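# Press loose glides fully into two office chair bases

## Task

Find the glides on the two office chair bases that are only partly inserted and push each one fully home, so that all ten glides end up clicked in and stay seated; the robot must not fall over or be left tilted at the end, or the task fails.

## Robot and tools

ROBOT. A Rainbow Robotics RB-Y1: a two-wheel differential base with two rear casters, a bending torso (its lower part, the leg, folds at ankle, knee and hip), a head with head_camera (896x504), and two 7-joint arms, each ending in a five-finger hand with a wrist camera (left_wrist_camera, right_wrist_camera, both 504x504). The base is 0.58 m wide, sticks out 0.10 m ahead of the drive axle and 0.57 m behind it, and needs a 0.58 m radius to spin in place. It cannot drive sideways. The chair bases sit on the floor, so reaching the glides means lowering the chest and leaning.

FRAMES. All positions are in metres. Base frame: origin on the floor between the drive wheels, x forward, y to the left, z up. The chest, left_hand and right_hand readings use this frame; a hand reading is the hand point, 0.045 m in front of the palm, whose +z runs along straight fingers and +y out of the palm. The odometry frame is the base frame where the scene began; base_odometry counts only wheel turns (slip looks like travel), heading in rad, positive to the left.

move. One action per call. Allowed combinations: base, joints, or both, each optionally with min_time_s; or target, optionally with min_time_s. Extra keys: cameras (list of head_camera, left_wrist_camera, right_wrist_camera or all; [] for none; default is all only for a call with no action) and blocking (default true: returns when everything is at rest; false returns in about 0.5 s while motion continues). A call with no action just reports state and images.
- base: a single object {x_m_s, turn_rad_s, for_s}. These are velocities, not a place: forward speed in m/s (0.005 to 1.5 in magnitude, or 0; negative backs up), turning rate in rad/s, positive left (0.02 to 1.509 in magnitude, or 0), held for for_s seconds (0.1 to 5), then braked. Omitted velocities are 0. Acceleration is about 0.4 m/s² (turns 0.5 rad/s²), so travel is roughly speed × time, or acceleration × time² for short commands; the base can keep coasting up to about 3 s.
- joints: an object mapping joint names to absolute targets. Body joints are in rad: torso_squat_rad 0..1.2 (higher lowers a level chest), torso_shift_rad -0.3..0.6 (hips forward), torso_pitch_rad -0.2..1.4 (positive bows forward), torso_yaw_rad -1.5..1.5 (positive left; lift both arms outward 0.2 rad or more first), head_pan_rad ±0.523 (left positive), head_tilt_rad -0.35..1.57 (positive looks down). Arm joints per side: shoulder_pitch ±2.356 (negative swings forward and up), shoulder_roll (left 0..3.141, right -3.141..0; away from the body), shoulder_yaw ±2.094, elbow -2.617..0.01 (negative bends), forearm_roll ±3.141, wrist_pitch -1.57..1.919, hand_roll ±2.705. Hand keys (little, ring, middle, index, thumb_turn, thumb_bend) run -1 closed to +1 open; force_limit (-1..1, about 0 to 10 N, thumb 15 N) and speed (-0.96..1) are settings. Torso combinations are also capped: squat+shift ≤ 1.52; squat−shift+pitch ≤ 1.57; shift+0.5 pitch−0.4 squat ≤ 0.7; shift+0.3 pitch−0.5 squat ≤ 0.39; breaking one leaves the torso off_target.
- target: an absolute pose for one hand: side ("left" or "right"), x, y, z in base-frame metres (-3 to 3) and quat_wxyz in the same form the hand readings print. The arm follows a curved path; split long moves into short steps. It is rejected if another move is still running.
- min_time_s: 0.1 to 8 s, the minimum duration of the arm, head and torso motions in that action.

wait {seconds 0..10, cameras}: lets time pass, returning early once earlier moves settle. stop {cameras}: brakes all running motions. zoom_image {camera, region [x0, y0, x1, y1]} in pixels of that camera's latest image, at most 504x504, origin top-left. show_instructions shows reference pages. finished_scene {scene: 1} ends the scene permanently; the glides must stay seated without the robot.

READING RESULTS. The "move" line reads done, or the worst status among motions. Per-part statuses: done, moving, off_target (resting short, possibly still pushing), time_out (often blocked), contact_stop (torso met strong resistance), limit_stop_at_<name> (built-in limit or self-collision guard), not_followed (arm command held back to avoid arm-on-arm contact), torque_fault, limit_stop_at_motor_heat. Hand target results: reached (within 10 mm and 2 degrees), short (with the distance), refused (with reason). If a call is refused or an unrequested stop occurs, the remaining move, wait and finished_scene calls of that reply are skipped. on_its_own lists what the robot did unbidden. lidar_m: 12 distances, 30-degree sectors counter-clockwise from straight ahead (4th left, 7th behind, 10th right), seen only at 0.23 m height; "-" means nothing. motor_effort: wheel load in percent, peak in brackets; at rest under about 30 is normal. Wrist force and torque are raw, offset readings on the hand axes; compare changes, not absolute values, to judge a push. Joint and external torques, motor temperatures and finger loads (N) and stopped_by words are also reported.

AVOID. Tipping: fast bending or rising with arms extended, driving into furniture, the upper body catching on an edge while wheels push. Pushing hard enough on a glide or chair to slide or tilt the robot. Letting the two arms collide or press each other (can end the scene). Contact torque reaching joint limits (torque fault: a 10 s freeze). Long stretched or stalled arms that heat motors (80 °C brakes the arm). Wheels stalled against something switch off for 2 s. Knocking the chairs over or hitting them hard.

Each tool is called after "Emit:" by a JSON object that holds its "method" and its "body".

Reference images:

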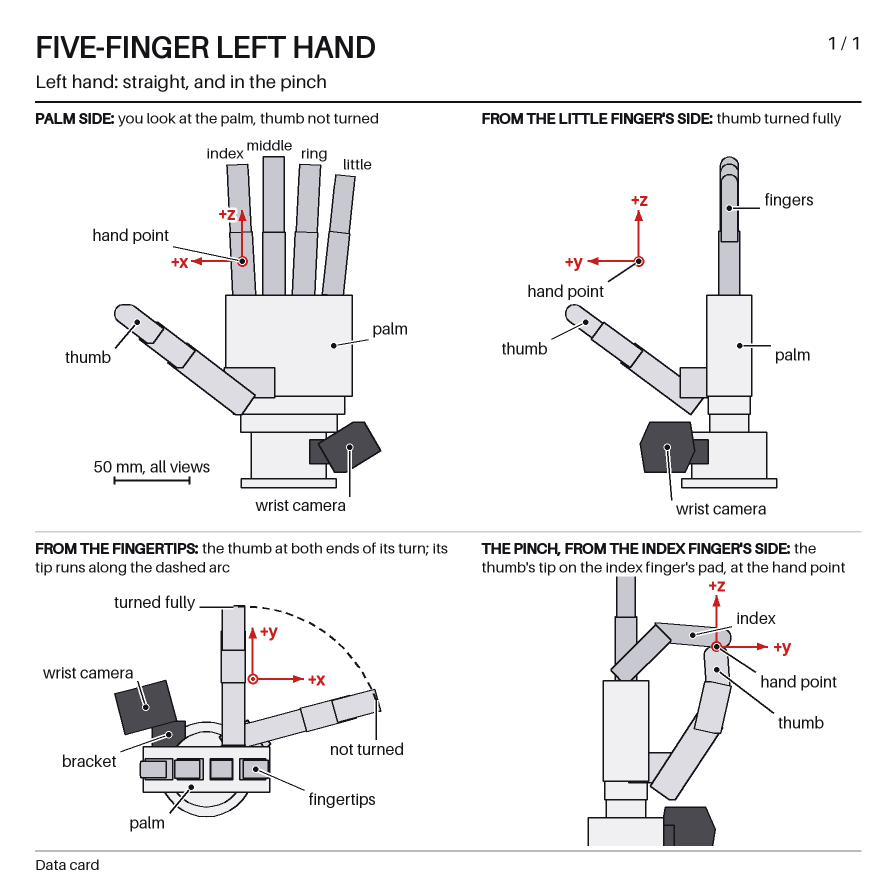

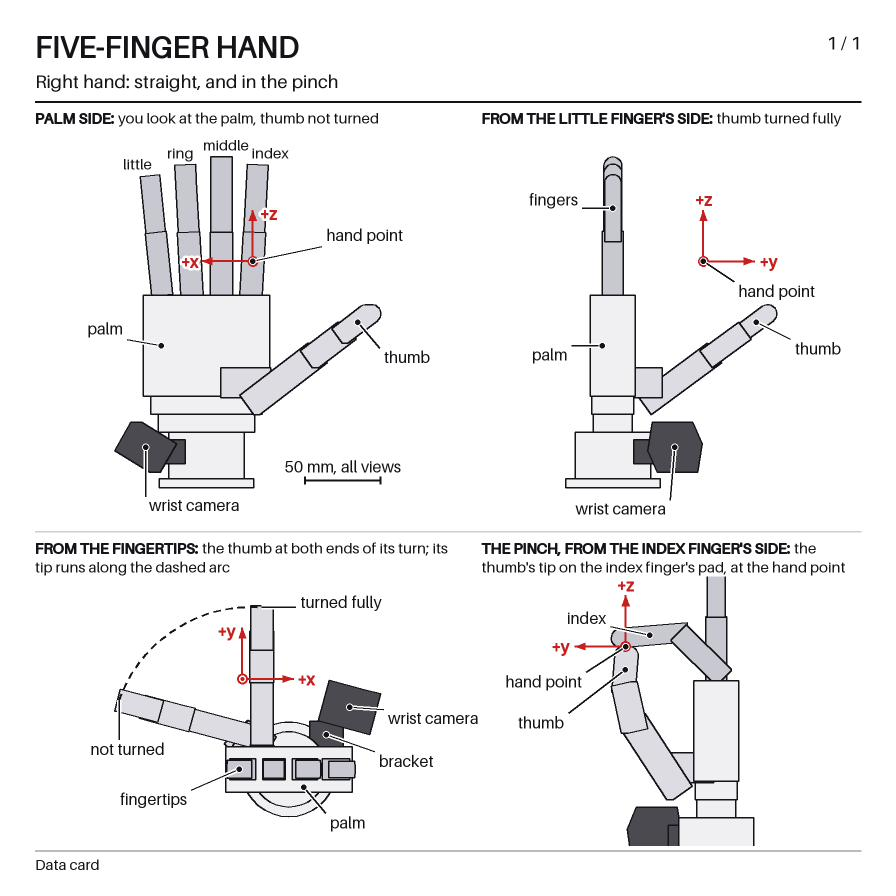

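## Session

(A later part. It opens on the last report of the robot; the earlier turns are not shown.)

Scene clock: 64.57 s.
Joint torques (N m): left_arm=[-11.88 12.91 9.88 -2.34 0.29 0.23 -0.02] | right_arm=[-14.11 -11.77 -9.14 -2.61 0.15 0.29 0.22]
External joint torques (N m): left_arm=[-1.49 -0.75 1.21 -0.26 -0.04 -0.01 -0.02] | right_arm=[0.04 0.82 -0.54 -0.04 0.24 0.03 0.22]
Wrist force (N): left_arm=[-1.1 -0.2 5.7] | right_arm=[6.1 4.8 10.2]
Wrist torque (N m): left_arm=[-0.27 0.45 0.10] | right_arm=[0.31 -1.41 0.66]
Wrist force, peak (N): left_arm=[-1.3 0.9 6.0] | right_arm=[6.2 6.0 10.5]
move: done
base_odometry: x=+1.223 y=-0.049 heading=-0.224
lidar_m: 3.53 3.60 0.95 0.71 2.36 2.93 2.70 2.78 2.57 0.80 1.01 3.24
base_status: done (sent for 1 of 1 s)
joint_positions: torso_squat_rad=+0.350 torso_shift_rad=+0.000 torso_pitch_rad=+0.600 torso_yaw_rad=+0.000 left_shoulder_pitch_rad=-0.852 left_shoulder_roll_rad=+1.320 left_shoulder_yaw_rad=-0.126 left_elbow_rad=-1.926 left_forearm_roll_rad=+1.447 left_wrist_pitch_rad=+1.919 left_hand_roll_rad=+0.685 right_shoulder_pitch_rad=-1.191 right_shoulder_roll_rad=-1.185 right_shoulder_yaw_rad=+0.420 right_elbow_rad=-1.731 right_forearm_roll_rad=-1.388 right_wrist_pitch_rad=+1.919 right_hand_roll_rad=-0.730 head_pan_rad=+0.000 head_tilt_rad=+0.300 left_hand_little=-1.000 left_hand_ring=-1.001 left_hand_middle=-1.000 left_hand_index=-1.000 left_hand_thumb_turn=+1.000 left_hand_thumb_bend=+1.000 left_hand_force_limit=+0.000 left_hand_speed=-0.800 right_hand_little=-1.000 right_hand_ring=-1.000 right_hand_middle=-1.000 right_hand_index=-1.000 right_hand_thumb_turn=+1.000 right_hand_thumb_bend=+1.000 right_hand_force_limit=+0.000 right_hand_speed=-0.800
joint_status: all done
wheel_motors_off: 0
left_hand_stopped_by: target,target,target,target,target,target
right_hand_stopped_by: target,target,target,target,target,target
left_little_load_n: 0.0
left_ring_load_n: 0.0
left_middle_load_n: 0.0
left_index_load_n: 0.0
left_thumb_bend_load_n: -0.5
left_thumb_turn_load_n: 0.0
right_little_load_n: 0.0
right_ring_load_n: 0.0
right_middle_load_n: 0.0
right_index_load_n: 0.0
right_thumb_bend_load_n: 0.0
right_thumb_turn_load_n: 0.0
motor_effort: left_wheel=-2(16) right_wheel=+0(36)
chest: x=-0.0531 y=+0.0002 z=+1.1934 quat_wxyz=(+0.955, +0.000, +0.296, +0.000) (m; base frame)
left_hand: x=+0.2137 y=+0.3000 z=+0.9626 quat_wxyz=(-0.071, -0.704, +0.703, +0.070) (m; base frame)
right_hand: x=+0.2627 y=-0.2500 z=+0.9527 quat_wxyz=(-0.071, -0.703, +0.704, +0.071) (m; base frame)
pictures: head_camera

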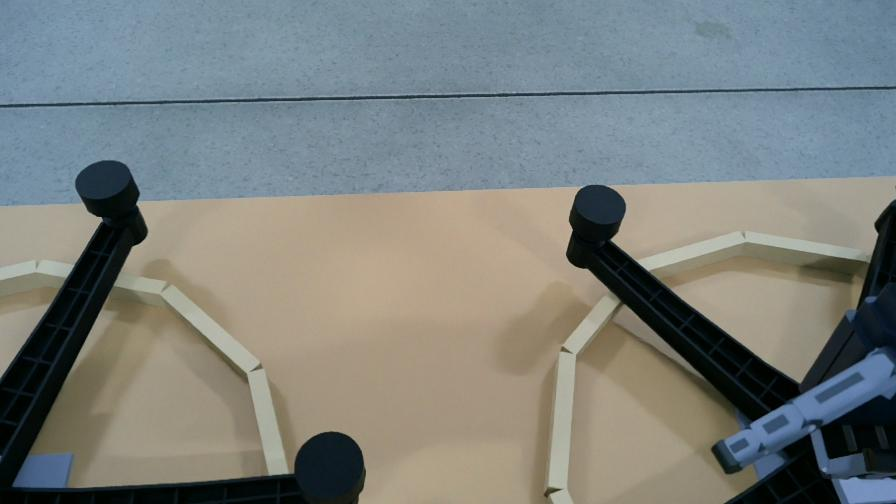

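Emit:
{"method": "move", "body": {"target": {"side": "right", "x": 0.178, "y": -0.064, "z": 0.93, "quat_wxyz": [0, -0.7071, 0.7071, 0]}, "min_time_s": 1.2}}

Emit:
{"method": "move", "body": {"target": {"side": "right", "x": 0.178, "y": -0.064, "z": 0.865, "quat_wxyz": [0, -0.7071, 0.7071, 0]}, "min_time_s": 0.8}}

Emit:
{"method": "move", "body": {"joints": {"head_tilt_rad": 0.7}, "min_time_s": 0.4, "cameras": ["head_camera"]}}

Scene clock: 66.47 s.
Joint torques (N m): left_arm=[-12 12.93 10.51 -2.32 0.31 0.37 0.01] | right_arm=[-14.31 -4.91 -7.48 -3.32 0.43 0.04 0.2]
External joint torques (N m): left_arm=[-1.61 -0.73 1.84 -0.24 -0.02 0.13 0.01] | right_arm=[-0.56 0.32 -0.03 -0.19 0.3 0.09 0.2]
Wrist force (N): left_arm=[-1.0 -0.1 5.7] | right_arm=[6.0 5.7 10.0]
Wrist torque (N m): left_arm=[-0.25 0.44 0.10] | right_arm=[0.35 -1.41 0.69]
Wrist force, peak (N): left_arm=[-1.1 -0.3 5.8] | right_arm=[5.9 6.2 10.8]
move: done
base_odometry: x=+1.223 y=-0.049 heading=-0.224
lidar_m: 3.52 3.60 0.95 0.71 2.38 2.94 2.72 2.76 2.57 0.80 1.01 3.21
base_status: not commanded
joint_positions: torso_squat_rad=+0.350 torso_shift_rad=+0.000 torso_pitch_rad=+0.600 torso_yaw_rad=+0.000 left_shoulder_pitch_rad=-0.852 left_shoulder_roll_rad=+1.320 left_shoulder_yaw_rad=-0.126 left_elbow_rad=-1.926 left_forearm_roll_rad=+1.447 left_wrist_pitch_rad=+1.919 left_hand_roll_rad=+0.685 right_shoulder_pitch_rad=-1.372 right_shoulder_roll_rad=-0.864 right_shoulder_yaw_rad=+0.778 right_elbow_rad=-2.273 right_forearm_roll_rad=-1.207 right_wrist_pitch_rad=+1.919 right_hand_roll_rad=-1.560 head_pan_rad=+0.000 head_tilt_rad=+0.300 left_hand_little=-1.000 left_hand_ring=-1.001 left_hand_middle=-1.000 left_hand_index=-1.000 left_hand_thumb_turn=+1.000 left_hand_thumb_bend=+1.000 left_hand_force_limit=+0.000 left_hand_speed=-0.800 right_hand_little=-1.000 right_hand_ring=-1.000 right_hand_middle=-1.000 right_hand_index=-1.000 right_hand_thumb_turn=+1.000 right_hand_thumb_bend=+1.000 right_hand_force_limit=+0.000 right_hand_speed=-0.800
joint_status: all done
wheel_motors_off: 0
left_hand_stopped_by: target,target,target,target,target,target
right_hand_stopped_by: target,target,target,target,target,target
left_little_load_n: 0.0
left_ring_load_n: 0.0
left_middle_load_n: 0.0
left_index_load_n: 0.0
left_thumb_bend_load_n: 0.0
left_thumb_turn_load_n: 0.0
right_little_load_n: 0.0
right_ring_load_n: 0.0
right_middle_load_n: 0.0
right_index_load_n: 0.0
right_thumb_bend_load_n: -0.5
right_thumb_turn_load_n: 0.0
motor_effort: left_wheel=-2(3) right_wheel=+0(1)
chest: x=-0.0531 y=+0.0002 z=+1.1934 quat_wxyz=(+0.955, +0.000, +0.296, +0.000) (m; base frame)
left_hand: x=+0.2136 y=+0.3000 z=+0.9626 quat_wxyz=(-0.071, -0.704, +0.703, +0.070) (m; base frame)
right_hand: x=+0.1780 y=-0.0642 z=+0.9299 quat_wxyz=(+0.000, -0.707, +0.707, +0.000) (m; base frame)
right_hand_status: reached (checked arc, planned for 1.2 s): 0 mm and 0.1 deg off.
pictures: none

Scene clock: 67.60 s.
Joint torques (N m): left_arm=[-11.82 12.97 9.97 -2.02 0.4 0.3 -0.24] | right_arm=[-12.77 -3.59 -7.37 -4.04 0.28 0 0.12]
External joint torques (N m): left_arm=[-1.43 -0.69 1.29 0.06 0.08 0.06 -0.23] | right_arm=[0.31 1.45 -0.07 0.41 0.13 0.05 0.12]
Wrist force (N): left_arm=[-0.9 -0.1 5.6] | right_arm=[5.9 6.0 9.7]
Wrist torque (N m): left_arm=[-0.25 0.42 0.11] | right_arm=[0.46 -1.37 0.84]
Wrist force, peak (N): left_arm=[-1.2 -0.3 5.8] | right_arm=[5.9 6.0 10.5]
move: done
base_odometry: x=+1.223 y=-0.049 heading=-0.224
lidar_m: 3.53 3.60 0.93 0.71 2.37 2.94 2.70 2.77 2.55 0.80 1.00 3.22
base_status: not commanded
joint_positions: torso_squat_rad=+0.350 torso_shift_rad=+0.000 torso_pitch_rad=+0.600 torso_yaw_rad=+0.000 left_shoulder_pitch_rad=-0.852 left_shoulder_roll_rad=+1.320 left_shoulder_yaw_rad=-0.126 left_elbow_rad=-1.926 left_forearm_roll_rad=+1.447 left_wrist_pitch_rad=+1.919 left_hand_roll_rad=+0.685 right_shoulder_pitch_rad=-1.255 right_shoulder_roll_rad=-0.847 right_shoulder_yaw_rad=+0.893 right_elbow_rad=-2.187 right_forearm_roll_rad=-1.006 right_wrist_pitch_rad=+1.783 right_hand_roll_rad=-1.466 head_pan_rad=+0.000 head_tilt_rad=+0.300 left_hand_little=-1.000 left_hand_ring=-1.001 left_hand_middle=-1.000 left_hand_index=-1.000 left_hand_thumb_turn=+1.000 left_hand_thumb_bend=+1.000 left_hand_force_limit=+0.000 left_hand_speed=-0.800 right_hand_little=-1.000 right_hand_ring=-1.000 right_hand_middle=-1.000 right_hand_index=-1.000 right_hand_thumb_turn=+1.000 right_hand_thumb_bend=+1.000 right_hand_force_limit=+0.000 right_hand_speed=-0.800
joint_status: all done
wheel_motors_off: 0
left_hand_stopped_by: target,target,target,target,target,target
right_hand_stopped_by: target,target,target,target,target,target
left_little_load_n: 0.0
left_ring_load_n: 0.0
left_middle_load_n: 0.0
left_index_load_n: 0.0
left_thumb_bend_load_n: 0.0
left_thumb_turn_load_n: 0.0
right_little_load_n: 0.0
right_ring_load_n: 0.0
right_middle_load_n: 0.0
right_index_load_n: 0.0
right_thumb_bend_load_n: 0.0
right_thumb_turn_load_n: 0.0
motor_effort: left_wheel=-2(3) right_wheel=+1(1)
chest: x=-0.0531 y=+0.0002 z=+1.1934 quat_wxyz=(+0.955, +0.000, +0.296, +0.000) (m; base frame)
left_hand: x=+0.2136 y=+0.3000 z=+0.9626 quat_wxyz=(-0.071, -0.704, +0.703, +0.070) (m; base frame)
right_hand: x=+0.1780 y=-0.0640 z=+0.8650 quat_wxyz=(+0.000, -0.707, +0.707, +0.000) (m; base frame)
right_hand_status: reached (checked arc, planned for 0.8 s): 0 mm and 0.0 deg off.
pictures: none

Scene clock: 68.30 s.
Joint torques (N m): left_arm=[-12.06 12.56 10.16 -2.06 0.31 0.31 -0.08] | right_arm=[-12.66 -3.79 -7.52 -4 0.37 0.06 0.12]
External joint torques (N m): left_arm=[-1.67 -1.1 1.48 0.02 -0.02 0.07 -0.08] | right_arm=[0.42 1.25 -0.22 0.44 0.23 0.11 0.12]
Wrist force (N): left_arm=[-1.0 -0.2 5.7] | right_arm=[5.9 6.3 9.6]
Wrist torque (N m): left_arm=[-0.26 0.44 0.11] | right_arm=[0.48 -1.38 0.84]
Wrist force, peak (N): left_arm=[-1.1 -0.2 5.8] | right_arm=[6.4 6.1 10.1]
move: done
base_odometry: x=+1.223 y=-0.049 heading=-0.224
lidar_m: 3.53 3.59 0.94 0.70 2.38 2.93 2.71 2.77 2.56 0.80 1.01 3.22
base_status: not commanded
joint_positions: torso_squat_rad=+0.350 torso_shift_rad=+0.000 torso_pitch_rad=+0.600 torso_yaw_rad=+0.000 left_shoulder_pitch_rad=-0.852 left_shoulder_roll_rad=+1.320 left_shoulder_yaw_rad=-0.126 left_elbow_rad=-1.926 left_forearm_roll_rad=+1.447 left_wrist_pitch_rad=+1.919 left_hand_roll_rad=+0.685 right_shoulder_pitch_rad=-1.255 right_shoulder_roll_rad=-0.847 right_shoulder_yaw_rad=+0.893 right_elbow_rad=-2.187 right_forearm_roll_rad=-1.006 right_wrist_pitch_rad=+1.783 right_hand_roll_rad=-1.466 head_pan_rad=+0.000 head_tilt_rad=+0.700 left_hand_little=-1.000 left_hand_ring=-1.001 left_hand_middle=-1.000 left_hand_index=-1.000 left_hand_thumb_turn=+1.000 left_hand_thumb_bend=+1.000 left_hand_force_limit=+0.000 left_hand_speed=-0.800 right_hand_little=-1.000 right_hand_ring=-1.000 right_hand_middle=-1.000 right_hand_index=-1.000 right_hand_thumb_turn=+1.000 right_hand_thumb_bend=+1.000 right_hand_force_limit=+0.000 right_hand_speed=-0.800
joint_status: all done
wheel_motors_off: 0
left_hand_stopped_by: target,target,target,target,target,target
right_hand_stopped_by: target,target,target,target,target,target
left_little_load_n: 0.0
left_ring_load_n: 0.0
left_middle_load_n: 0.0
left_index_load_n: 0.0
left_thumb_bend_load_n: 0.0
left_thumb_turn_load_n: 0.0
right_little_load_n: 0.0
right_ring_load_n: 0.0
right_middle_load_n: 0.0
right_index_load_n: 0.0
right_thumb_bend_load_n: 0.0
right_thumb_turn_load_n: 0.0
motor_effort: left_wheel=-3(3) right_wheel=+1(1)
chest: x=-0.0531 y=+0.0002 z=+1.1934 quat_wxyz=(+0.955, +0.000, +0.296, +0.000) (m; base frame)
left_hand: x=+0.2136 y=+0.3000 z=+0.9626 quat_wxyz=(-0.071, -0.704, +0.703, +0.070) (m; base frame)
right_hand: x=+0.1780 y=-0.0640 z=+0.8650 quat_wxyz=(+0.000, -0.707, +0.707, +0.000) (m; base frame)
pictures: head_camera

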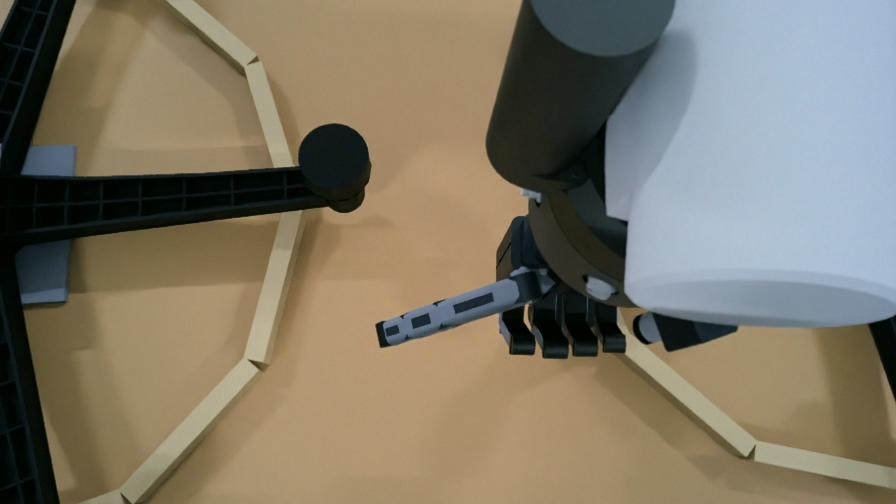

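Emit:
{"method": "move", "body": {"target": {"side": "right", "x": 0.178, "y": -0.066, "z": 0.845, "quat_wxyz": [0, -0.7071, 0.7071, 0]}, "min_time_s": 0.6}}

Emit:
{"method": "move", "body": {"target": {"side": "right", "x": 0.178, "y": -0.066, "z": 0.835, "quat_wxyz": [0, -0.7071, 0.7071, 0]}, "min_time_s": 0.6, "cameras": ["head_camera", "right_wrist_camera"]}}

Scene clock: 69.50 s.
Joint torques (N m): left_arm=[-11.91 12.75 10.45 -2.14 0.21 0.3 0.1] | right_arm=[-12.04 -3.77 -7.1 -4.24 0.47 -0.12 0.23]
External joint torques (N m): left_arm=[-1.52 -0.91 1.77 -0.05 -0.11 0.06 0.1] | right_arm=[0.81 1.27 0.12 0.52 0.32 -0.08 0.23]
Wrist force (N): left_arm=[-1.0 -0.1 5.6] | right_arm=[5.7 6.1 9.8]
Wrist torque (N m): left_arm=[-0.25 0.44 0.10] | right_arm=[0.44 -1.36 0.83]
Wrist force, peak (N): left_arm=[-1.2 -0.3 5.8] | right_arm=[6.1 6.0 10.6]
move: done
base_odometry: x=+1.223 y=-0.049 heading=-0.224
lidar_m: 3.54 3.60 0.95 0.71 2.38 2.93 2.71 2.77 2.56 0.80 1.00 3.22
base_status: not commanded
joint_positions: torso_squat_rad=+0.350 torso_shift_rad=+0.000 torso_pitch_rad=+0.600 torso_yaw_rad=+0.000 left_shoulder_pitch_rad=-0.852 left_shoulder_roll_rad=+1.320 left_shoulder_yaw_rad=-0.126 left_elbow_rad=-1.926 left_forearm_roll_rad=+1.447 left_wrist_pitch_rad=+1.919 left_hand_roll_rad=+0.685 right_shoulder_pitch_rad=-1.221 right_shoulder_roll_rad=-0.845 right_shoulder_yaw_rad=+0.923 right_elbow_rad=-2.152 right_forearm_roll_rad=-0.954 right_wrist_pitch_rad=+1.734 right_hand_roll_rad=-1.437 head_pan_rad=+0.000 head_tilt_rad=+0.700 left_hand_little=-1.000 left_hand_ring=-1.001 left_hand_middle=-1.000 left_hand_index=-1.000 left_hand_thumb_turn=+1.000 left_hand_thumb_bend=+1.000 left_hand_force_limit=+0.000 left_hand_speed=-0.800 right_hand_little=-1.000 right_hand_ring=-1.000 right_hand_middle=-1.000 right_hand_index=-1.000 right_hand_thumb_turn=+1.000 right_hand_thumb_bend=+1.000 right_hand_force_limit=+0.000 right_hand_speed=-0.800
joint_status: all done
wheel_motors_off: 0
left_hand_stopped_by: target,target,target,target,target,target
right_hand_stopped_by: target,target,target,target,target,target
left_little_load_n: 0.0
left_ring_load_n: 0.0
left_middle_load_n: 0.0
left_index_load_n: 0.0
left_thumb_bend_load_n: -0.5
left_thumb_turn_load_n: 0.0
right_little_load_n: 0.0
right_ring_load_n: 0.0
right_middle_load_n: 0.0
right_index_load_n: 0.0
right_thumb_bend_load_n: 0.0
right_thumb_turn_load_n: 0.0
motor_effort: left_wheel=-2(3) right_wheel=+1(1)
chest: x=-0.0531 y=+0.0002 z=+1.1934 quat_wxyz=(+0.955, +0.000, +0.296, +0.000) (m; base frame)
left_hand: x=+0.2136 y=+0.3000 z=+0.9626 quat_wxyz=(-0.071, -0.704, +0.703, +0.070) (m; base frame)
right_hand: x=+0.1781 y=-0.0660 z=+0.8451 quat_wxyz=(+0.000, -0.707, +0.707, +0.000) (m; base frame)
right_hand_status: reached (checked arc, planned for 0.6 s): 0 mm and 0.0 deg off.
pictures: none

Scene clock: 70.43 s.
Joint torques (N m): left_arm=[-11.69 12.9 10.32 -2.46 0.19 0.03 0.11] | right_arm=[-9.01 -3.67 -4.81 -1.49 1.82 -1.33 0.24]
External joint torques (N m): left_arm=[-1.29 -0.75 1.64 -0.38 -0.14 -0.2 0.11] | right_arm=[3.76 1.34 2.37 3.39 1.67 -1.28 0.24]
Wrist force (N): left_arm=[-1.0 -0.2 5.6] | right_arm=[9.3 10.4 -17.3]
Wrist torque (N m): left_arm=[-0.26 0.44 0.11] | right_arm=[1.25 -0.17 1.16]
Wrist force, peak (N): left_arm=[-1.2 -0.2 5.8] | right_arm=[9.5 10.7 -18.8]
move: done
base_odometry: x=+1.223 y=-0.049 heading=-0.224
lidar_m: 3.53 3.60 0.94 0.71 2.39 2.92 2.71 2.77 2.57 0.80 1.00 3.32
base_status: not commanded
joint_positions: torso_squat_rad=+0.350 torso_shift_rad=+0.000 torso_pitch_rad=+0.600 torso_yaw_rad=+0.000 left_shoulder_pitch_rad=-0.852 left_shoulder_roll_rad=+1.320 left_shoulder_yaw_rad=-0.126 left_elbow_rad=-1.926 left_forearm_roll_rad=+1.447 left_wrist_pitch_rad=+1.919 left_hand_roll_rad=+0.685 right_shoulder_pitch_rad=-1.208 right_shoulder_roll_rad=-0.841 right_shoulder_yaw_rad=+0.938 right_elbow_rad=-2.134 right_forearm_roll_rad=-0.930 right_wrist_pitch_rad=+1.712 right_hand_roll_rad=-1.424 head_pan_rad=+0.000 head_tilt_rad=+0.700 left_hand_little=-1.000 left_hand_ring=-1.001 left_hand_middle=-1.000 left_hand_index=-1.000 left_hand_thumb_turn=+1.000 left_hand_thumb_bend=+1.000 left_hand_force_limit=+0.000 left_hand_speed=-0.800 right_hand_little=-1.000 right_hand_ring=-1.001 right_hand_middle=-1.000 right_hand_index=-1.000 right_hand_thumb_turn=+1.000 right_hand_thumb_bend=+1.000 right_hand_force_limit=+0.000 right_hand_speed=-0.800
joint_status: all done
wheel_motors_off: 0
left_hand_stopped_by: target,target,target,target,target,target
right_hand_stopped_by: target,target,target,target,target,target
left_little_load_n: 0.0
left_ring_load_n: 0.0
left_middle_load_n: 0.0
left_index_load_n: 0.0
left_thumb_bend_load_n: 0.0
left_thumb_turn_load_n: 0.0
right_little_load_n: -4.0
right_ring_load_n: -5.5
right_middle_load_n: 0.0
right_index_load_n: 0.0
right_thumb_bend_load_n: 0.0
right_thumb_turn_load_n: 0.0
motor_effort: left_wheel=-3(3) right_wheel=+1(2)
chest: x=-0.0534 y=+0.0002 z=+1.1935 quat_wxyz=(+0.955, +0.000, +0.295, +0.000) (m; base frame)
left_hand: x=+0.2135 y=+0.3000 z=+0.9628 quat_wxyz=(-0.070, -0.704, +0.704, +0.070) (m; base frame)
right_hand: x=+0.1780 y=-0.0661 z=+0.8360 quat_wxyz=(+0.001, -0.707, +0.707, -0.001) (m; base frame)
right_hand_status: reached (checked arc, planned for 0.6 s): 1 mm and 0.1 deg off.
pictures: head_camera, right_wrist_camera

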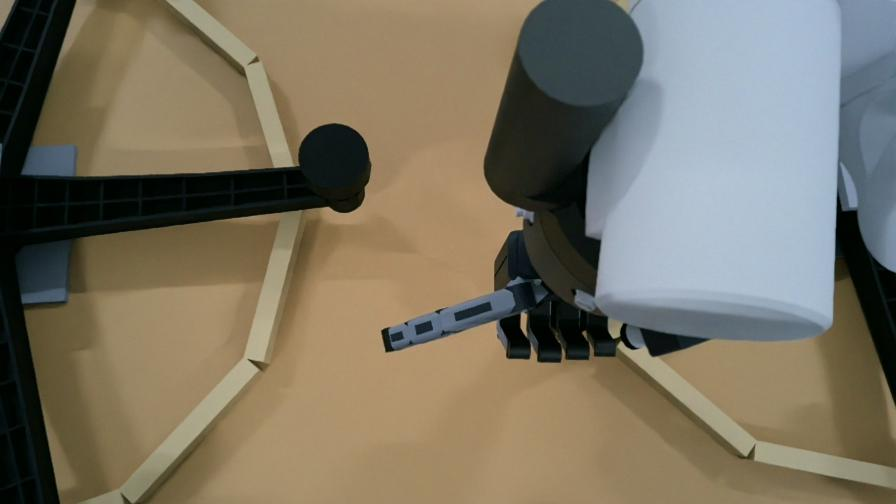

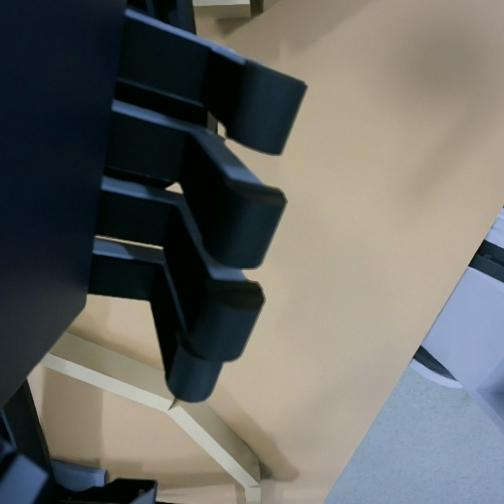

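Emit:
{"method": "move", "body": {"target": {"side": "right", "x": 0.178, "y": -0.070, "z": 0.829, "quat_wxyz": [0, -0.7071, 0.7071, 0]}, "min_time_s": 0.6}}

Emit:
{"method": "move", "body": {"target": {"side": "right", "x": 0.178, "y": -0.070, "z": 0.836, "quat_wxyz": [0, -0.7071, 0.7071, 0]}, "min_time_s": 0.6}}

Scene clock: 71.53 s.
Joint torques (N m): left_arm=[-12.49 12.22 10.01 -2.06 0.35 0.2 0.08] | right_arm=[4.59 -10.22 7.75 12.01 7.02 -2.36 0.66]
External joint torques (N m): left_arm=[-2.07 -1.43 1.33 0.01 0.03 -0.04 0.08] | right_arm=[17.31 -5.09 14.94 16.92 6.86 -2.3 0.66]
Wrist force (N): left_arm=[-1.1 -0.1 5.7] | right_arm=[3.5 22.2 -96.4]
Wrist torque (N m): left_arm=[-0.25 0.45 0.10] | right_arm=[3.61 3.60 1.61]
Wrist force, peak (N): left_arm=[-1.2 -0.1 5.8] | right_arm=[3.6 23.1 -97.6]
move: done
base_odometry: x=+1.223 y=-0.049 heading=-0.225
lidar_m: 3.53 3.60 0.95 0.71 2.38 2.94 2.71 2.77 2.58 0.80 1.00 3.32
base_status: not commanded
joint_positions: torso_squat_rad=+0.350 torso_shift_rad=-0.001 torso_pitch_rad=+0.597 torso_yaw_rad=+0.000 left_shoulder_pitch_rad=-0.852 left_shoulder_roll_rad=+1.320 left_shoulder_yaw_rad=-0.126 left_elbow_rad=-1.926 left_forearm_roll_rad=+1.447 left_wrist_pitch_rad=+1.919 left_hand_roll_rad=+0.685 right_shoulder_pitch_rad=-1.197 right_shoulder_roll_rad=-0.849 right_shoulder_yaw_rad=+0.940 right_elbow_rad=-2.128 right_forearm_roll_rad=-0.920 right_wrist_pitch_rad=+1.692 right_hand_roll_rad=-1.410 head_pan_rad=+0.000 head_tilt_rad=+0.700 left_hand_little=-1.000 left_hand_ring=-1.001 left_hand_middle=-1.000 left_hand_index=-1.000 left_hand_thumb_turn=+1.000 left_hand_thumb_bend=+1.000 left_hand_force_limit=+0.000 left_hand_speed=-0.800 right_hand_little=-1.001 right_hand_ring=-1.002 right_hand_middle=-1.000 right_hand_index=-1.000 right_hand_thumb_turn=+1.000 right_hand_thumb_bend=+1.000 right_hand_force_limit=+0.000 right_hand_speed=-0.800
joint_status: all done
wheel_motors_off: 0
left_hand_stopped_by: target,target,target,target,target,target
right_hand_stopped_by: target,target,target,target,target,target
left_little_load_n: 0.0
left_ring_load_n: 0.0
left_middle_load_n: 0.0
left_index_load_n: 0.0
left_thumb_bend_load_n: 0.0
left_thumb_turn_load_n: 0.0
right_little_load_n: -17.5
right_ring_load_n: -19.0
right_middle_load_n: 0.0
right_index_load_n: 0.0
right_thumb_bend_load_n: -0.5
right_thumb_turn_load_n: 0.0
motor_effort: left_wheel=-2(3) right_wheel=+4(4)
chest: x=-0.0546 y=+0.0004 z=+1.1938 quat_wxyz=(+0.956, +0.000, +0.294, +0.000) (m; base frame)
left_hand: x=+0.2128 y=+0.3001 z=+0.9637 quat_wxyz=(-0.070, -0.704, +0.704, +0.069) (m; base frame)
right_hand: x=+0.1788 y=-0.0677 z=+0.8326 quat_wxyz=(+0.004, -0.708, +0.706, -0.001) (m; base frame)
right_hand_status: reached (checked arc, planned for 0.6 s): 4 mm and 0.6 deg off.
pictures: none

Scene clock: 72.47 s.
Joint torques (N m): left_arm=[-12.17 12.82 10.45 -2.15 0.2 0.32 0.09] | right_arm=[-8.92 -10.44 -4.79 1.04 3 1.04 0.2]
External joint torques (N m): left_arm=[-1.76 -0.83 1.77 -0.07 -0.12 0.09 0.09] | right_arm=[3.81 -5.27 2.42 5.91 2.86 1.09 0.2]
Wrist force (N): left_arm=[-1.0 -0.2 5.6] | right_arm=[-0.5 13.8 -18.1]
Wrist torque (N m): left_arm=[-0.25 0.43 0.11] | right_arm=[1.29 -0.16 0.77]
Wrist force, peak (N): left_arm=[-1.2 -0.4 5.9] | right_arm=[3.6 22.5 -96.4]
move: done
base_odometry: x=+1.223 y=-0.049 heading=-0.225
lidar_m: 3.53 3.59 0.93 0.70 2.37 2.94 2.70 2.77 2.57 0.80 1.01 3.32
base_status: not commanded
joint_positions: torso_squat_rad=+0.350 torso_shift_rad=+0.000 torso_pitch_rad=+0.599 torso_yaw_rad=+0.000 left_shoulder_pitch_rad=-0.852 left_shoulder_roll_rad=+1.320 left_shoulder_yaw_rad=-0.126 left_elbow_rad=-1.926 left_forearm_roll_rad=+1.447 left_wrist_pitch_rad=+1.919 left_hand_roll_rad=+0.685 right_shoulder_pitch_rad=-1.202 right_shoulder_roll_rad=-0.852 right_shoulder_yaw_rad=+0.932 right_elbow_rad=-2.134 right_forearm_roll_rad=-0.936 right_wrist_pitch_rad=+1.703 right_hand_roll_rad=-1.414 head_pan_rad=+0.000 head_tilt_rad=+0.700 left_hand_little=-1.000 left_hand_ring=-1.001 left_hand_middle=-1.000 left_hand_index=-1.000 left_hand_thumb_turn=+1.000 left_hand_thumb_bend=+1.000 left_hand_force_limit=+0.000 left_hand_speed=-0.800 right_hand_little=-1.000 right_hand_ring=-1.001 right_hand_middle=-1.000 right_hand_index=-1.000 right_hand_thumb_turn=+1.000 right_hand_thumb_bend=+1.000 right_hand_force_limit=+0.000 right_hand_speed=-0.800
joint_status: all done
wheel_motors_off: 0
left_hand_stopped_by: target,target,target,target,target,target
right_hand_stopped_by: target,target,target,target,target,target
left_little_load_n: 0.0
left_ring_load_n: 0.0
left_middle_load_n: 0.0
left_index_load_n: 0.0
left_thumb_bend_load_n: 0.0
left_thumb_turn_load_n: 0.0
right_little_load_n: -3.0
right_ring_load_n: -6.5
right_middle_load_n: 0.0
right_index_load_n: 0.0
right_thumb_bend_load_n: 0.0
right_thumb_turn_load_n: 0.0
motor_effort: left_wheel=-2(3) right_wheel=+4(4)
chest: x=-0.0539 y=+0.0004 z=+1.1936 quat_wxyz=(+0.955, +0.000, +0.295, +0.000) (m; base frame)
left_hand: x=+0.2132 y=+0.3001 z=+0.9631 quat_wxyz=(-0.070, -0.704, +0.704, +0.070) (m; base frame)
right_hand: x=+0.1781 y=-0.0688 z=+0.8360 quat_wxyz=(+0.001, -0.708, +0.706, +0.001) (m; base frame)
right_hand_status: reached (checked arc, planned for 0.6 s): 1 mm and 0.2 deg off.
pictures: none

Emit:
{"method": "move", "body": {"target": {"side": "right", "x": 0.178, "y": -0.070, "z": 0.92, "quat_wxyz": [0, -0.7071, 0.7071, 0]}, "min_time_s": 0.8}}

Emit:
{"method": "move", "body": {"target": {"side": "right", "x": 0.25, "y": -0.35, "z": 0.95, "quat_wxyz": [0, -0.7071, 0.7071, 0]}, "min_time_s": 1.2}}

Emit:
{"method": "move", "body": {"target": {"side": "right", "x": 0.25, "y": -0.60, "z": 0.93, "quat_wxyz": [0, -0.7071, 0.7071, 0]}, "min_time_s": 1.2}}

Emit:
{"method": "move", "body": {"target": {"side": "left", "x": 0.28, "y": 0.02, "z": 0.93, "quat_wxyz": [0, -0.7071, 0.7071, 0]}, "min_time_s": 1.5}}

Emit:
{"method": "move", "body": {"joints": {"head_tilt_rad": 0.5}, "min_time_s": 0.4, "cameras": ["all"]}}

Scene clock: 73.90 s.
Joint torques (N m): left_arm=[-12.01 12.77 9.94 -2.19 0.38 0.18 0.06] | right_arm=[-13.95 -6.02 -9.56 -3.99 0.08 0.02 0]
External joint torques (N m): left_arm=[-1.62 -0.88 1.26 -0.11 0.06 -0.05 0.06] | right_arm=[-0.46 -0.58 -2.12 -0.66 -0.05 0.07 0]
Wrist force (N): left_arm=[-1.1 -0.2 5.7] | right_arm=[6.0 6.0 10.4]
Wrist torque (N m): left_arm=[-0.26 0.45 0.10] | right_arm=[0.39 -1.44 0.74]
Wrist force, peak (N): left_arm=[-1.2 -0.1 5.8] | right_arm=[-0.2 13.7 -18.4]
move: done
base_odometry: x=+1.223 y=-0.049 heading=-0.225
lidar_m: 3.53 3.61 0.95 0.70 2.36 2.94 2.71 2.76 2.57 0.80 1.02 3.34
base_status: not commanded
joint_positions: torso_squat_rad=+0.350 torso_shift_rad=+0.000 torso_pitch_rad=+0.600 torso_yaw_rad=+0.000 left_shoulder_pitch_rad=-0.852 left_shoulder_roll_rad=+1.320 left_shoulder_yaw_rad=-0.126 left_elbow_rad=-1.926 left_forearm_roll_rad=+1.447 left_wrist_pitch_rad=+1.919 left_hand_roll_rad=+0.685 right_shoulder_pitch_rad=-1.339 right_shoulder_roll_rad=-0.883 right_shoulder_yaw_rad=+0.788 right_elbow_rad=-2.271 right_forearm_roll_rad=-1.178 right_wrist_pitch_rad=+1.891 right_hand_roll_rad=-1.531 head_pan_rad=+0.000 head_tilt_rad=+0.700 left_hand_little=-1.000 left_hand_ring=-1.001 left_hand_middle=-1.000 left_hand_index=-1.000 left_hand_thumb_turn=+1.000 left_hand_thumb_bend=+1.000 left_hand_force_limit=+0.000 left_hand_speed=-0.800 right_hand_little=-1.000 right_hand_ring=-1.000 right_hand_middle=-1.000 right_hand_index=-1.000 right_hand_thumb_turn=+1.000 right_hand_thumb_bend=+1.000 right_hand_force_limit=+0.000 right_hand_speed=-0.800
joint_status: all done
wheel_motors_off: 0
left_hand_stopped_by: target,target,target,target,target,target
right_hand_stopped_by: target,target,target,target,target,target
left_little_load_n: 0.0
left_ring_load_n: 0.0
left_middle_load_n: 0.0
left_index_load_n: -0.5
left_thumb_bend_load_n: 0.0
left_thumb_turn_load_n: 0.0
right_little_load_n: 0.0
right_ring_load_n: 0.0
right_middle_load_n: 0.0
right_index_load_n: 0.0
right_thumb_bend_load_n: 0.0
right_thumb_turn_load_n: 0.0
motor_effort: left_wheel=-2(3) right_wheel=+4(4)
chest: x=-0.0533 y=+0.0003 z=+1.1935 quat_wxyz=(+0.955, +0.000, +0.295, +0.000) (m; base frame)
left_hand: x=+0.2135 y=+0.3001 z=+0.9627 quat_wxyz=(-0.071, -0.704, +0.704, +0.070) (m; base frame)
right_hand: x=+0.1781 y=-0.0700 z=+0.9194 quat_wxyz=(+0.000, -0.707, +0.707, +0.001) (m; base frame)
right_hand_status: reached (checked arc, planned for 0.8 s): 1 mm and 0.1 deg off.
pictures: none

Scene clock: 75.43 s.
Joint torques (N m): left_arm=[-11.74 12.71 10.23 -2.27 0.23 0.25 0.03] | right_arm=[-8.29 -14.95 -11.16 0.85 0.23 0.18 -0.05]
External joint torques (N m): left_arm=[-1.34 -0.95 1.55 -0.19 -0.1 0.01 0.03] | right_arm=[0.87 1.37 -2.02 -0.02 0.06 0.19 -0.05]
Wrist force (N): left_arm=[-1.1 -0.2 5.5] | right_arm=[6.0 6.0 10.4]
Wrist torque (N m): left_arm=[-0.24 0.44 0.11] | right_arm=[0.43 -1.41 0.89]
Wrist force, peak (N): left_arm=[-1.1 -0.3 5.7] | right_arm=[6.3 5.7 10.8]
move: done
base_odometry: x=+1.223 y=-0.049 heading=-0.225
lidar_m: 3.53 3.60 0.95 0.70 2.39 2.94 2.71 2.77 2.58 0.80 1.00 3.33
base_status: not commanded
joint_positions: torso_squat_rad=+0.350 torso_shift_rad=+0.000 torso_pitch_rad=+0.600 torso_yaw_rad=+0.000 left_shoulder_pitch_rad=-0.852 left_shoulder_roll_rad=+1.320 left_shoulder_yaw_rad=-0.126 left_elbow_rad=-1.926 left_forearm_roll_rad=+1.447 left_wrist_pitch_rad=+1.919 left_hand_roll_rad=+0.685 right_shoulder_pitch_rad=-0.812 right_shoulder_roll_rad=-1.781 right_shoulder_yaw_rad=+0.413 right_elbow_rad=-1.910 right_forearm_roll_rad=-1.631 right_wrist_pitch_rad=+1.303 right_hand_roll_rad=-0.544 head_pan_rad=+0.000 head_tilt_rad=+0.700 left_hand_little=-1.000 left_hand_ring=-1.001 left_hand_middle=-1.000 left_hand_index=-1.000 left_hand_thumb_turn=+1.000 left_hand_thumb_bend=+1.000 left_hand_force_limit=+0.000 left_hand_speed=-0.800 right_hand_little=-1.000 right_hand_ring=-1.000 right_hand_middle=-1.000 right_hand_index=-1.000 right_hand_thumb_turn=+1.000 right_hand_thumb_bend=+1.000 right_hand_force_limit=+0.000 right_hand_speed=-0.800
joint_status: all done
wheel_motors_off: 0
left_hand_stopped_by: target,target,target,target,target,target
right_hand_stopped_by: target,target,target,target,target,target
left_little_load_n: 0.0
left_ring_load_n: 0.0
left_middle_load_n: 0.0
left_index_load_n: 0.0
left_thumb_bend_load_n: 0.0
left_thumb_turn_load_n: 0.0
right_little_load_n: 0.0
right_ring_load_n: 0.0
right_middle_load_n: 0.0
right_index_load_n: 0.0
right_thumb_bend_load_n: 0.0
right_thumb_turn_load_n: -0.5
motor_effort: left_wheel=-3(3) right_wheel=+4(4)
chest: x=-0.0533 y=+0.0003 z=+1.1934 quat_wxyz=(+0.955, +0.000, +0.296, +0.000) (m; base frame)
left_hand: x=+0.2135 y=+0.3000 z=+0.9627 quat_wxyz=(-0.070, -0.704, +0.703, +0.070) (m; base frame)
right_hand: x=+0.2509 y=-0.3501 z=+0.9501 quat_wxyz=(-0.002, -0.706, +0.708, -0.002) (m; base frame)
right_hand_status: reached (checked arc, planned for 1.2 s): 1 mm and 0.4 deg off.
pictures: none

Scene clock: 77.20 s.
Joint torques (N m): left_arm=[-11.81 12.72 10.05 -2.14 0.31 0.29 -0.02] | right_arm=[-8.96 -21.83 -5.78 1.27 0.04 0.08 -0.2]
External joint torques (N m): left_arm=[-1.42 -0.94 1.37 -0.06 -0.02 0.05 -0.02] | right_arm=[-0.96 1.1 -0.24 0.21 -0.16 0.09 -0.2]
Wrist force (N): left_arm=[-1.0 -0.2 5.6] | right_arm=[6.1 5.8 10.4]
Wrist torque (N m): left_arm=[-0.26 0.44 0.11] | right_arm=[0.39 -1.41 0.88]
Wrist force, peak (N): left_arm=[-1.2 -0.3 5.8] | right_arm=[5.3 6.2 11.4]
move: done
base_odometry: x=+1.223 y=-0.049 heading=-0.225
lidar_m: 3.53 3.61 0.95 0.70 2.37 2.94 2.70 2.77 2.57 0.80 1.02 3.32
base_status: not commanded
joint_positions: torso_squat_rad=+0.350 torso_shift_rad=+0.000 torso_pitch_rad=+0.600 torso_yaw_rad=+0.000 left_shoulder_pitch_rad=-0.852 left_shoulder_roll_rad=+1.320 left_shoulder_yaw_rad=-0.126 left_elbow_rad=-1.926 left_forearm_roll_rad=+1.447 left_wrist_pitch_rad=+1.919 left_hand_roll_rad=+0.685 right_shoulder_pitch_rad=-0.986 right_shoulder_roll_rad=-1.568 right_shoulder_yaw_rad=+0.521 right_elbow_rad=-0.706 right_forearm_roll_rad=-1.679 right_wrist_pitch_rad=+1.417 right_hand_roll_rad=+0.547 head_pan_rad=+0.000 head_tilt_rad=+0.700 left_hand_little=-1.000 left_hand_ring=-1.001 left_hand_middle=-1.000 left_hand_index=-1.000 left_hand_thumb_turn=+1.000 left_hand_thumb_bend=+1.000 left_hand_force_limit=+0.000 left_hand_speed=-0.800 right_hand_little=-1.000 right_hand_ring=-1.000 right_hand_middle=-1.000 right_hand_index=-1.000 right_hand_thumb_turn=+1.000 right_hand_thumb_bend=+1.000 right_hand_force_limit=+0.000 right_hand_speed=-0.800
joint_status: all done
wheel_motors_off: 0
left_hand_stopped_by: target,target,target,target,target,target
right_hand_stopped_by: target,target,target,target,target,target
left_little_load_n: 0.0
left_ring_load_n: 0.0
left_middle_load_n: 0.0
left_index_load_n: 0.0
left_thumb_bend_load_n: 0.0
left_thumb_turn_load_n: 0.0
right_little_load_n: 0.0
right_ring_load_n: 0.0
right_middle_load_n: 0.0
right_index_load_n: 0.0
right_thumb_bend_load_n: 0.0
right_thumb_turn_load_n: 0.0
motor_effort: left_wheel=-2(3) right_wheel=+4(4)
chest: x=-0.0532 y=+0.0003 z=+1.1934 quat_wxyz=(+0.955, +0.000, +0.296, +0.000) (m; base frame)
left_hand: x=+0.2136 y=+0.3000 z=+0.9627 quat_wxyz=(-0.071, -0.704, +0.703, +0.070) (m; base frame)
right_hand: x=+0.2497 y=-0.5993 z=+0.9298 quat_wxyz=(+0.000, -0.707, +0.707, -0.002) (m; base frame)
right_hand_status: reached (checked arc, planned for 1.3 s): 1 mm and 0.2 deg off.
pictures: none

Scene clock: 79.03 s.
Joint torques (N m): left_arm=[-20.24 3.01 7.19 -4.03 -0.22 -0.21 -0.08] | right_arm=[-9 -21.89 -5.46 1.33 0.01 0.03 -0.13]
External joint torques (N m): left_arm=[-2.62 -1.26 -0.89 -0.1 -0.32 -0.12 -0.08] | right_arm=[-1 1.04 0.08 0.27 -0.19 0.05 -0.13]
Wrist force (N): left_arm=[-0.7 1.0 5.5] | right_arm=[5.7 6.1 10.6]
Wrist torque (N m): left_arm=[-0.17 0.37 0.10] | right_arm=[0.43 -1.34 0.88]
Wrist force, peak (N): left_arm=[-1.0 -0.1 5.9] | right_arm=[5.9 6.5 10.8]
move: done
base_odometry: x=+1.223 y=-0.049 heading=-0.225
lidar_m: 3.53 3.61 0.94 0.71 2.38 2.92 2.71 2.76 2.56 0.79 1.01 3.32
base_status: not commanded
joint_positions: torso_squat_rad=+0.350 torso_shift_rad=+0.000 torso_pitch_rad=+0.600 torso_yaw_rad=+0.000 left_shoulder_pitch_rad=-1.527 left_shoulder_roll_rad=+0.650 left_shoulder_yaw_rad=-0.731 left_elbow_rad=-1.746 left_forearm_roll_rad=+1.088 left_wrist_pitch_rad=+1.917 left_hand_roll_rad=+1.239 right_shoulder_pitch_rad=-0.986 right_shoulder_roll_rad=-1.568 right_shoulder_yaw_rad=+0.521 right_elbow_rad=-0.706 right_forearm_roll_rad=-1.679 right_wrist_pitch_rad=+1.417 right_hand_roll_rad=+0.547 head_pan_rad=+0.000 head_tilt_rad=+0.700 left_hand_little=-1.000 left_hand_ring=-1.001 left_hand_middle=-1.000 left_hand_index=-1.000 left_hand_thumb_turn=+1.000 left_hand_thumb_bend=+1.000 left_hand_force_limit=+0.000 left_hand_speed=-0.800 right_hand_little=-1.000 right_hand_ring=-1.000 right_hand_middle=-1.000 right_hand_index=-1.000 right_hand_thumb_turn=+1.000 right_hand_thumb_bend=+1.000 right_hand_force_limit=+0.000 right_hand_speed=-0.800
joint_status: all done
wheel_motors_off: 0
left_hand_stopped_by: target,target,target,target,target,target
right_hand_stopped_by: target,target,target,target,target,target
left_little_load_n: 0.0
left_ring_load_n: 0.0
left_middle_load_n: 0.0
left_index_load_n: 0.0
left_thumb_bend_load_n: 0.0
left_thumb_turn_load_n: 0.0
right_little_load_n: 0.0
right_ring_load_n: 0.0
right_middle_load_n: 0.0
right_index_load_n: 0.0
right_thumb_bend_load_n: -0.5
right_thumb_turn_load_n: 0.0
motor_effort: left_wheel=-2(3) right_wheel=+4(4)
chest: x=-0.0532 y=+0.0003 z=+1.1934 quat_wxyz=(+0.955, +0.000, +0.296, +0.000) (m; base frame)
left_hand: x=+0.2797 y=+0.0202 z=+0.9301 quat_wxyz=(+0.000, -0.707, +0.707, -0.001) (m; base frame)
left_hand_status: reached (checked arc, planned for 1.5 s): 0 mm and 0.1 deg off.
right_hand: x=+0.2497 y=-0.5993 z=+0.9298 quat_wxyz=(+0.000, -0.707, +0.707, -0.002) (m; base frame)
pictures: none

Scene clock: 79.73 s.
Joint torques (N m): left_arm=[-20.38 2.12 7.04 -3.4 -0.04 -0.14 -0.2] | right_arm=[-8.82 -21.74 -5.44 1.25 0.14 -0.05 -0.11]
External joint torques (N m): left_arm=[-2.77 -2.15 -1.04 0.53 -0.14 -0.06 -0.2] | right_arm=[-0.82 1.19 0.1 0.19 -0.06 -0.03 -0.11]
Wrist force (N): left_arm=[-0.7 1.0 5.5] | right_arm=[5.9 6.2 10.2]
Wrist torque (N m): left_arm=[-0.17 0.39 0.11] | right_arm=[0.46 -1.35 0.88]
Wrist force, peak (N): left_arm=[-0.7 1.2 5.7] | right_arm=[6.2 6.3 10.5]
move: done
base_odometry: x=+1.223 y=-0.049 heading=-0.225
lidar_m: 3.53 3.59 0.95 0.71 2.38 2.92 2.71 2.78 2.56 0.78 1.01 3.32
base_status: not commanded
joint_positions: torso_squat_rad=+0.350 torso_shift_rad=+0.000 torso_pitch_rad=+0.600 torso_yaw_rad=+0.000 left_shoulder_pitch_rad=-1.527 left_shoulder_roll_rad=+0.650 left_shoulder_yaw_rad=-0.731 left_elbow_rad=-1.746 left_forearm_roll_rad=+1.088 left_wrist_pitch_rad=+1.917 left_hand_roll_rad=+1.239 right_shoulder_pitch_rad=-0.986 right_shoulder_roll_rad=-1.568 right_shoulder_yaw_rad=+0.521 right_elbow_rad=-0.706 right_forearm_roll_rad=-1.679 right_wrist_pitch_rad=+1.417 right_hand_roll_rad=+0.547 head_pan_rad=+0.000 head_tilt_rad=+0.500 left_hand_little=-1.000 left_hand_ring=-1.001 left_hand_middle=-1.000 left_hand_index=-1.000 left_hand_thumb_turn=+1.000 left_hand_thumb_bend=+1.000 left_hand_force_limit=+0.000 left_hand_speed=-0.800 right_hand_little=-1.000 right_hand_ring=-1.000 right_hand_middle=-1.000 right_hand_index=-1.000 right_hand_thumb_turn=+1.000 right_hand_thumb_bend=+1.000 right_hand_force_limit=+0.000 right_hand_speed=-0.800
joint_status: all done
wheel_motors_off: 0
left_hand_stopped_by: target,target,target,target,target,target
right_hand_stopped_by: target,target,target,target,target,target
left_little_load_n: 0.0
left_ring_load_n: 0.0
left_middle_load_n: 0.0
left_index_load_n: 0.0
left_thumb_bend_load_n: 0.0
left_thumb_turn_load_n: 0.0
right_little_load_n: 0.0
right_ring_load_n: 0.0
right_middle_load_n: 0.0
right_index_load_n: 0.0
right_thumb_bend_load_n: 0.0
right_thumb_turn_load_n: 0.0
motor_effort: left_wheel=-2(3) right_wheel=+4(4)
chest: x=-0.0532 y=+0.0003 z=+1.1934 quat_wxyz=(+0.955, +0.000, +0.296, +0.000) (m; base frame)
left_hand: x=+0.2797 y=+0.0202 z=+0.9301 quat_wxyz=(+0.000, -0.707, +0.707, -0.001) (m; base frame)
right_hand: x=+0.2497 y=-0.5993 z=+0.9298 quat_wxyz=(+0.000, -0.707, +0.707, -0.002) (m; base frame)
pictures: head_camera, left_wrist_camera, right_wrist_camera

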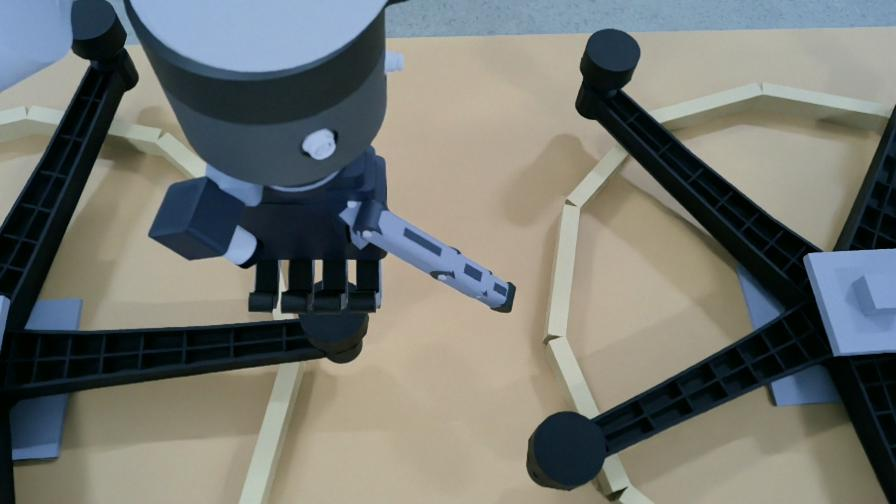

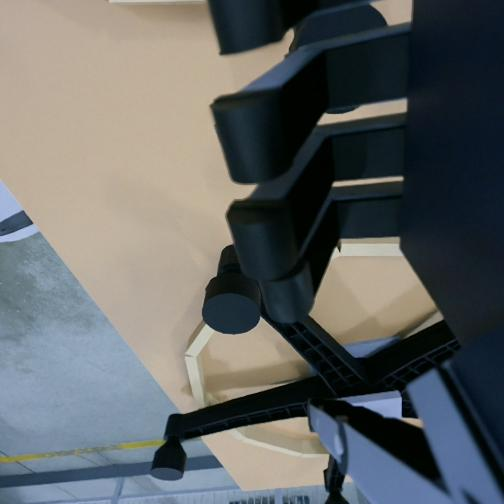

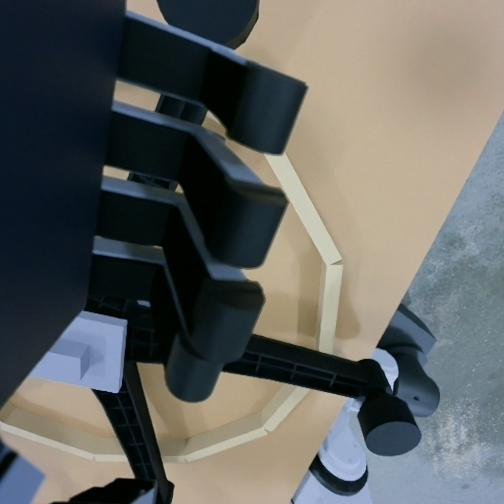

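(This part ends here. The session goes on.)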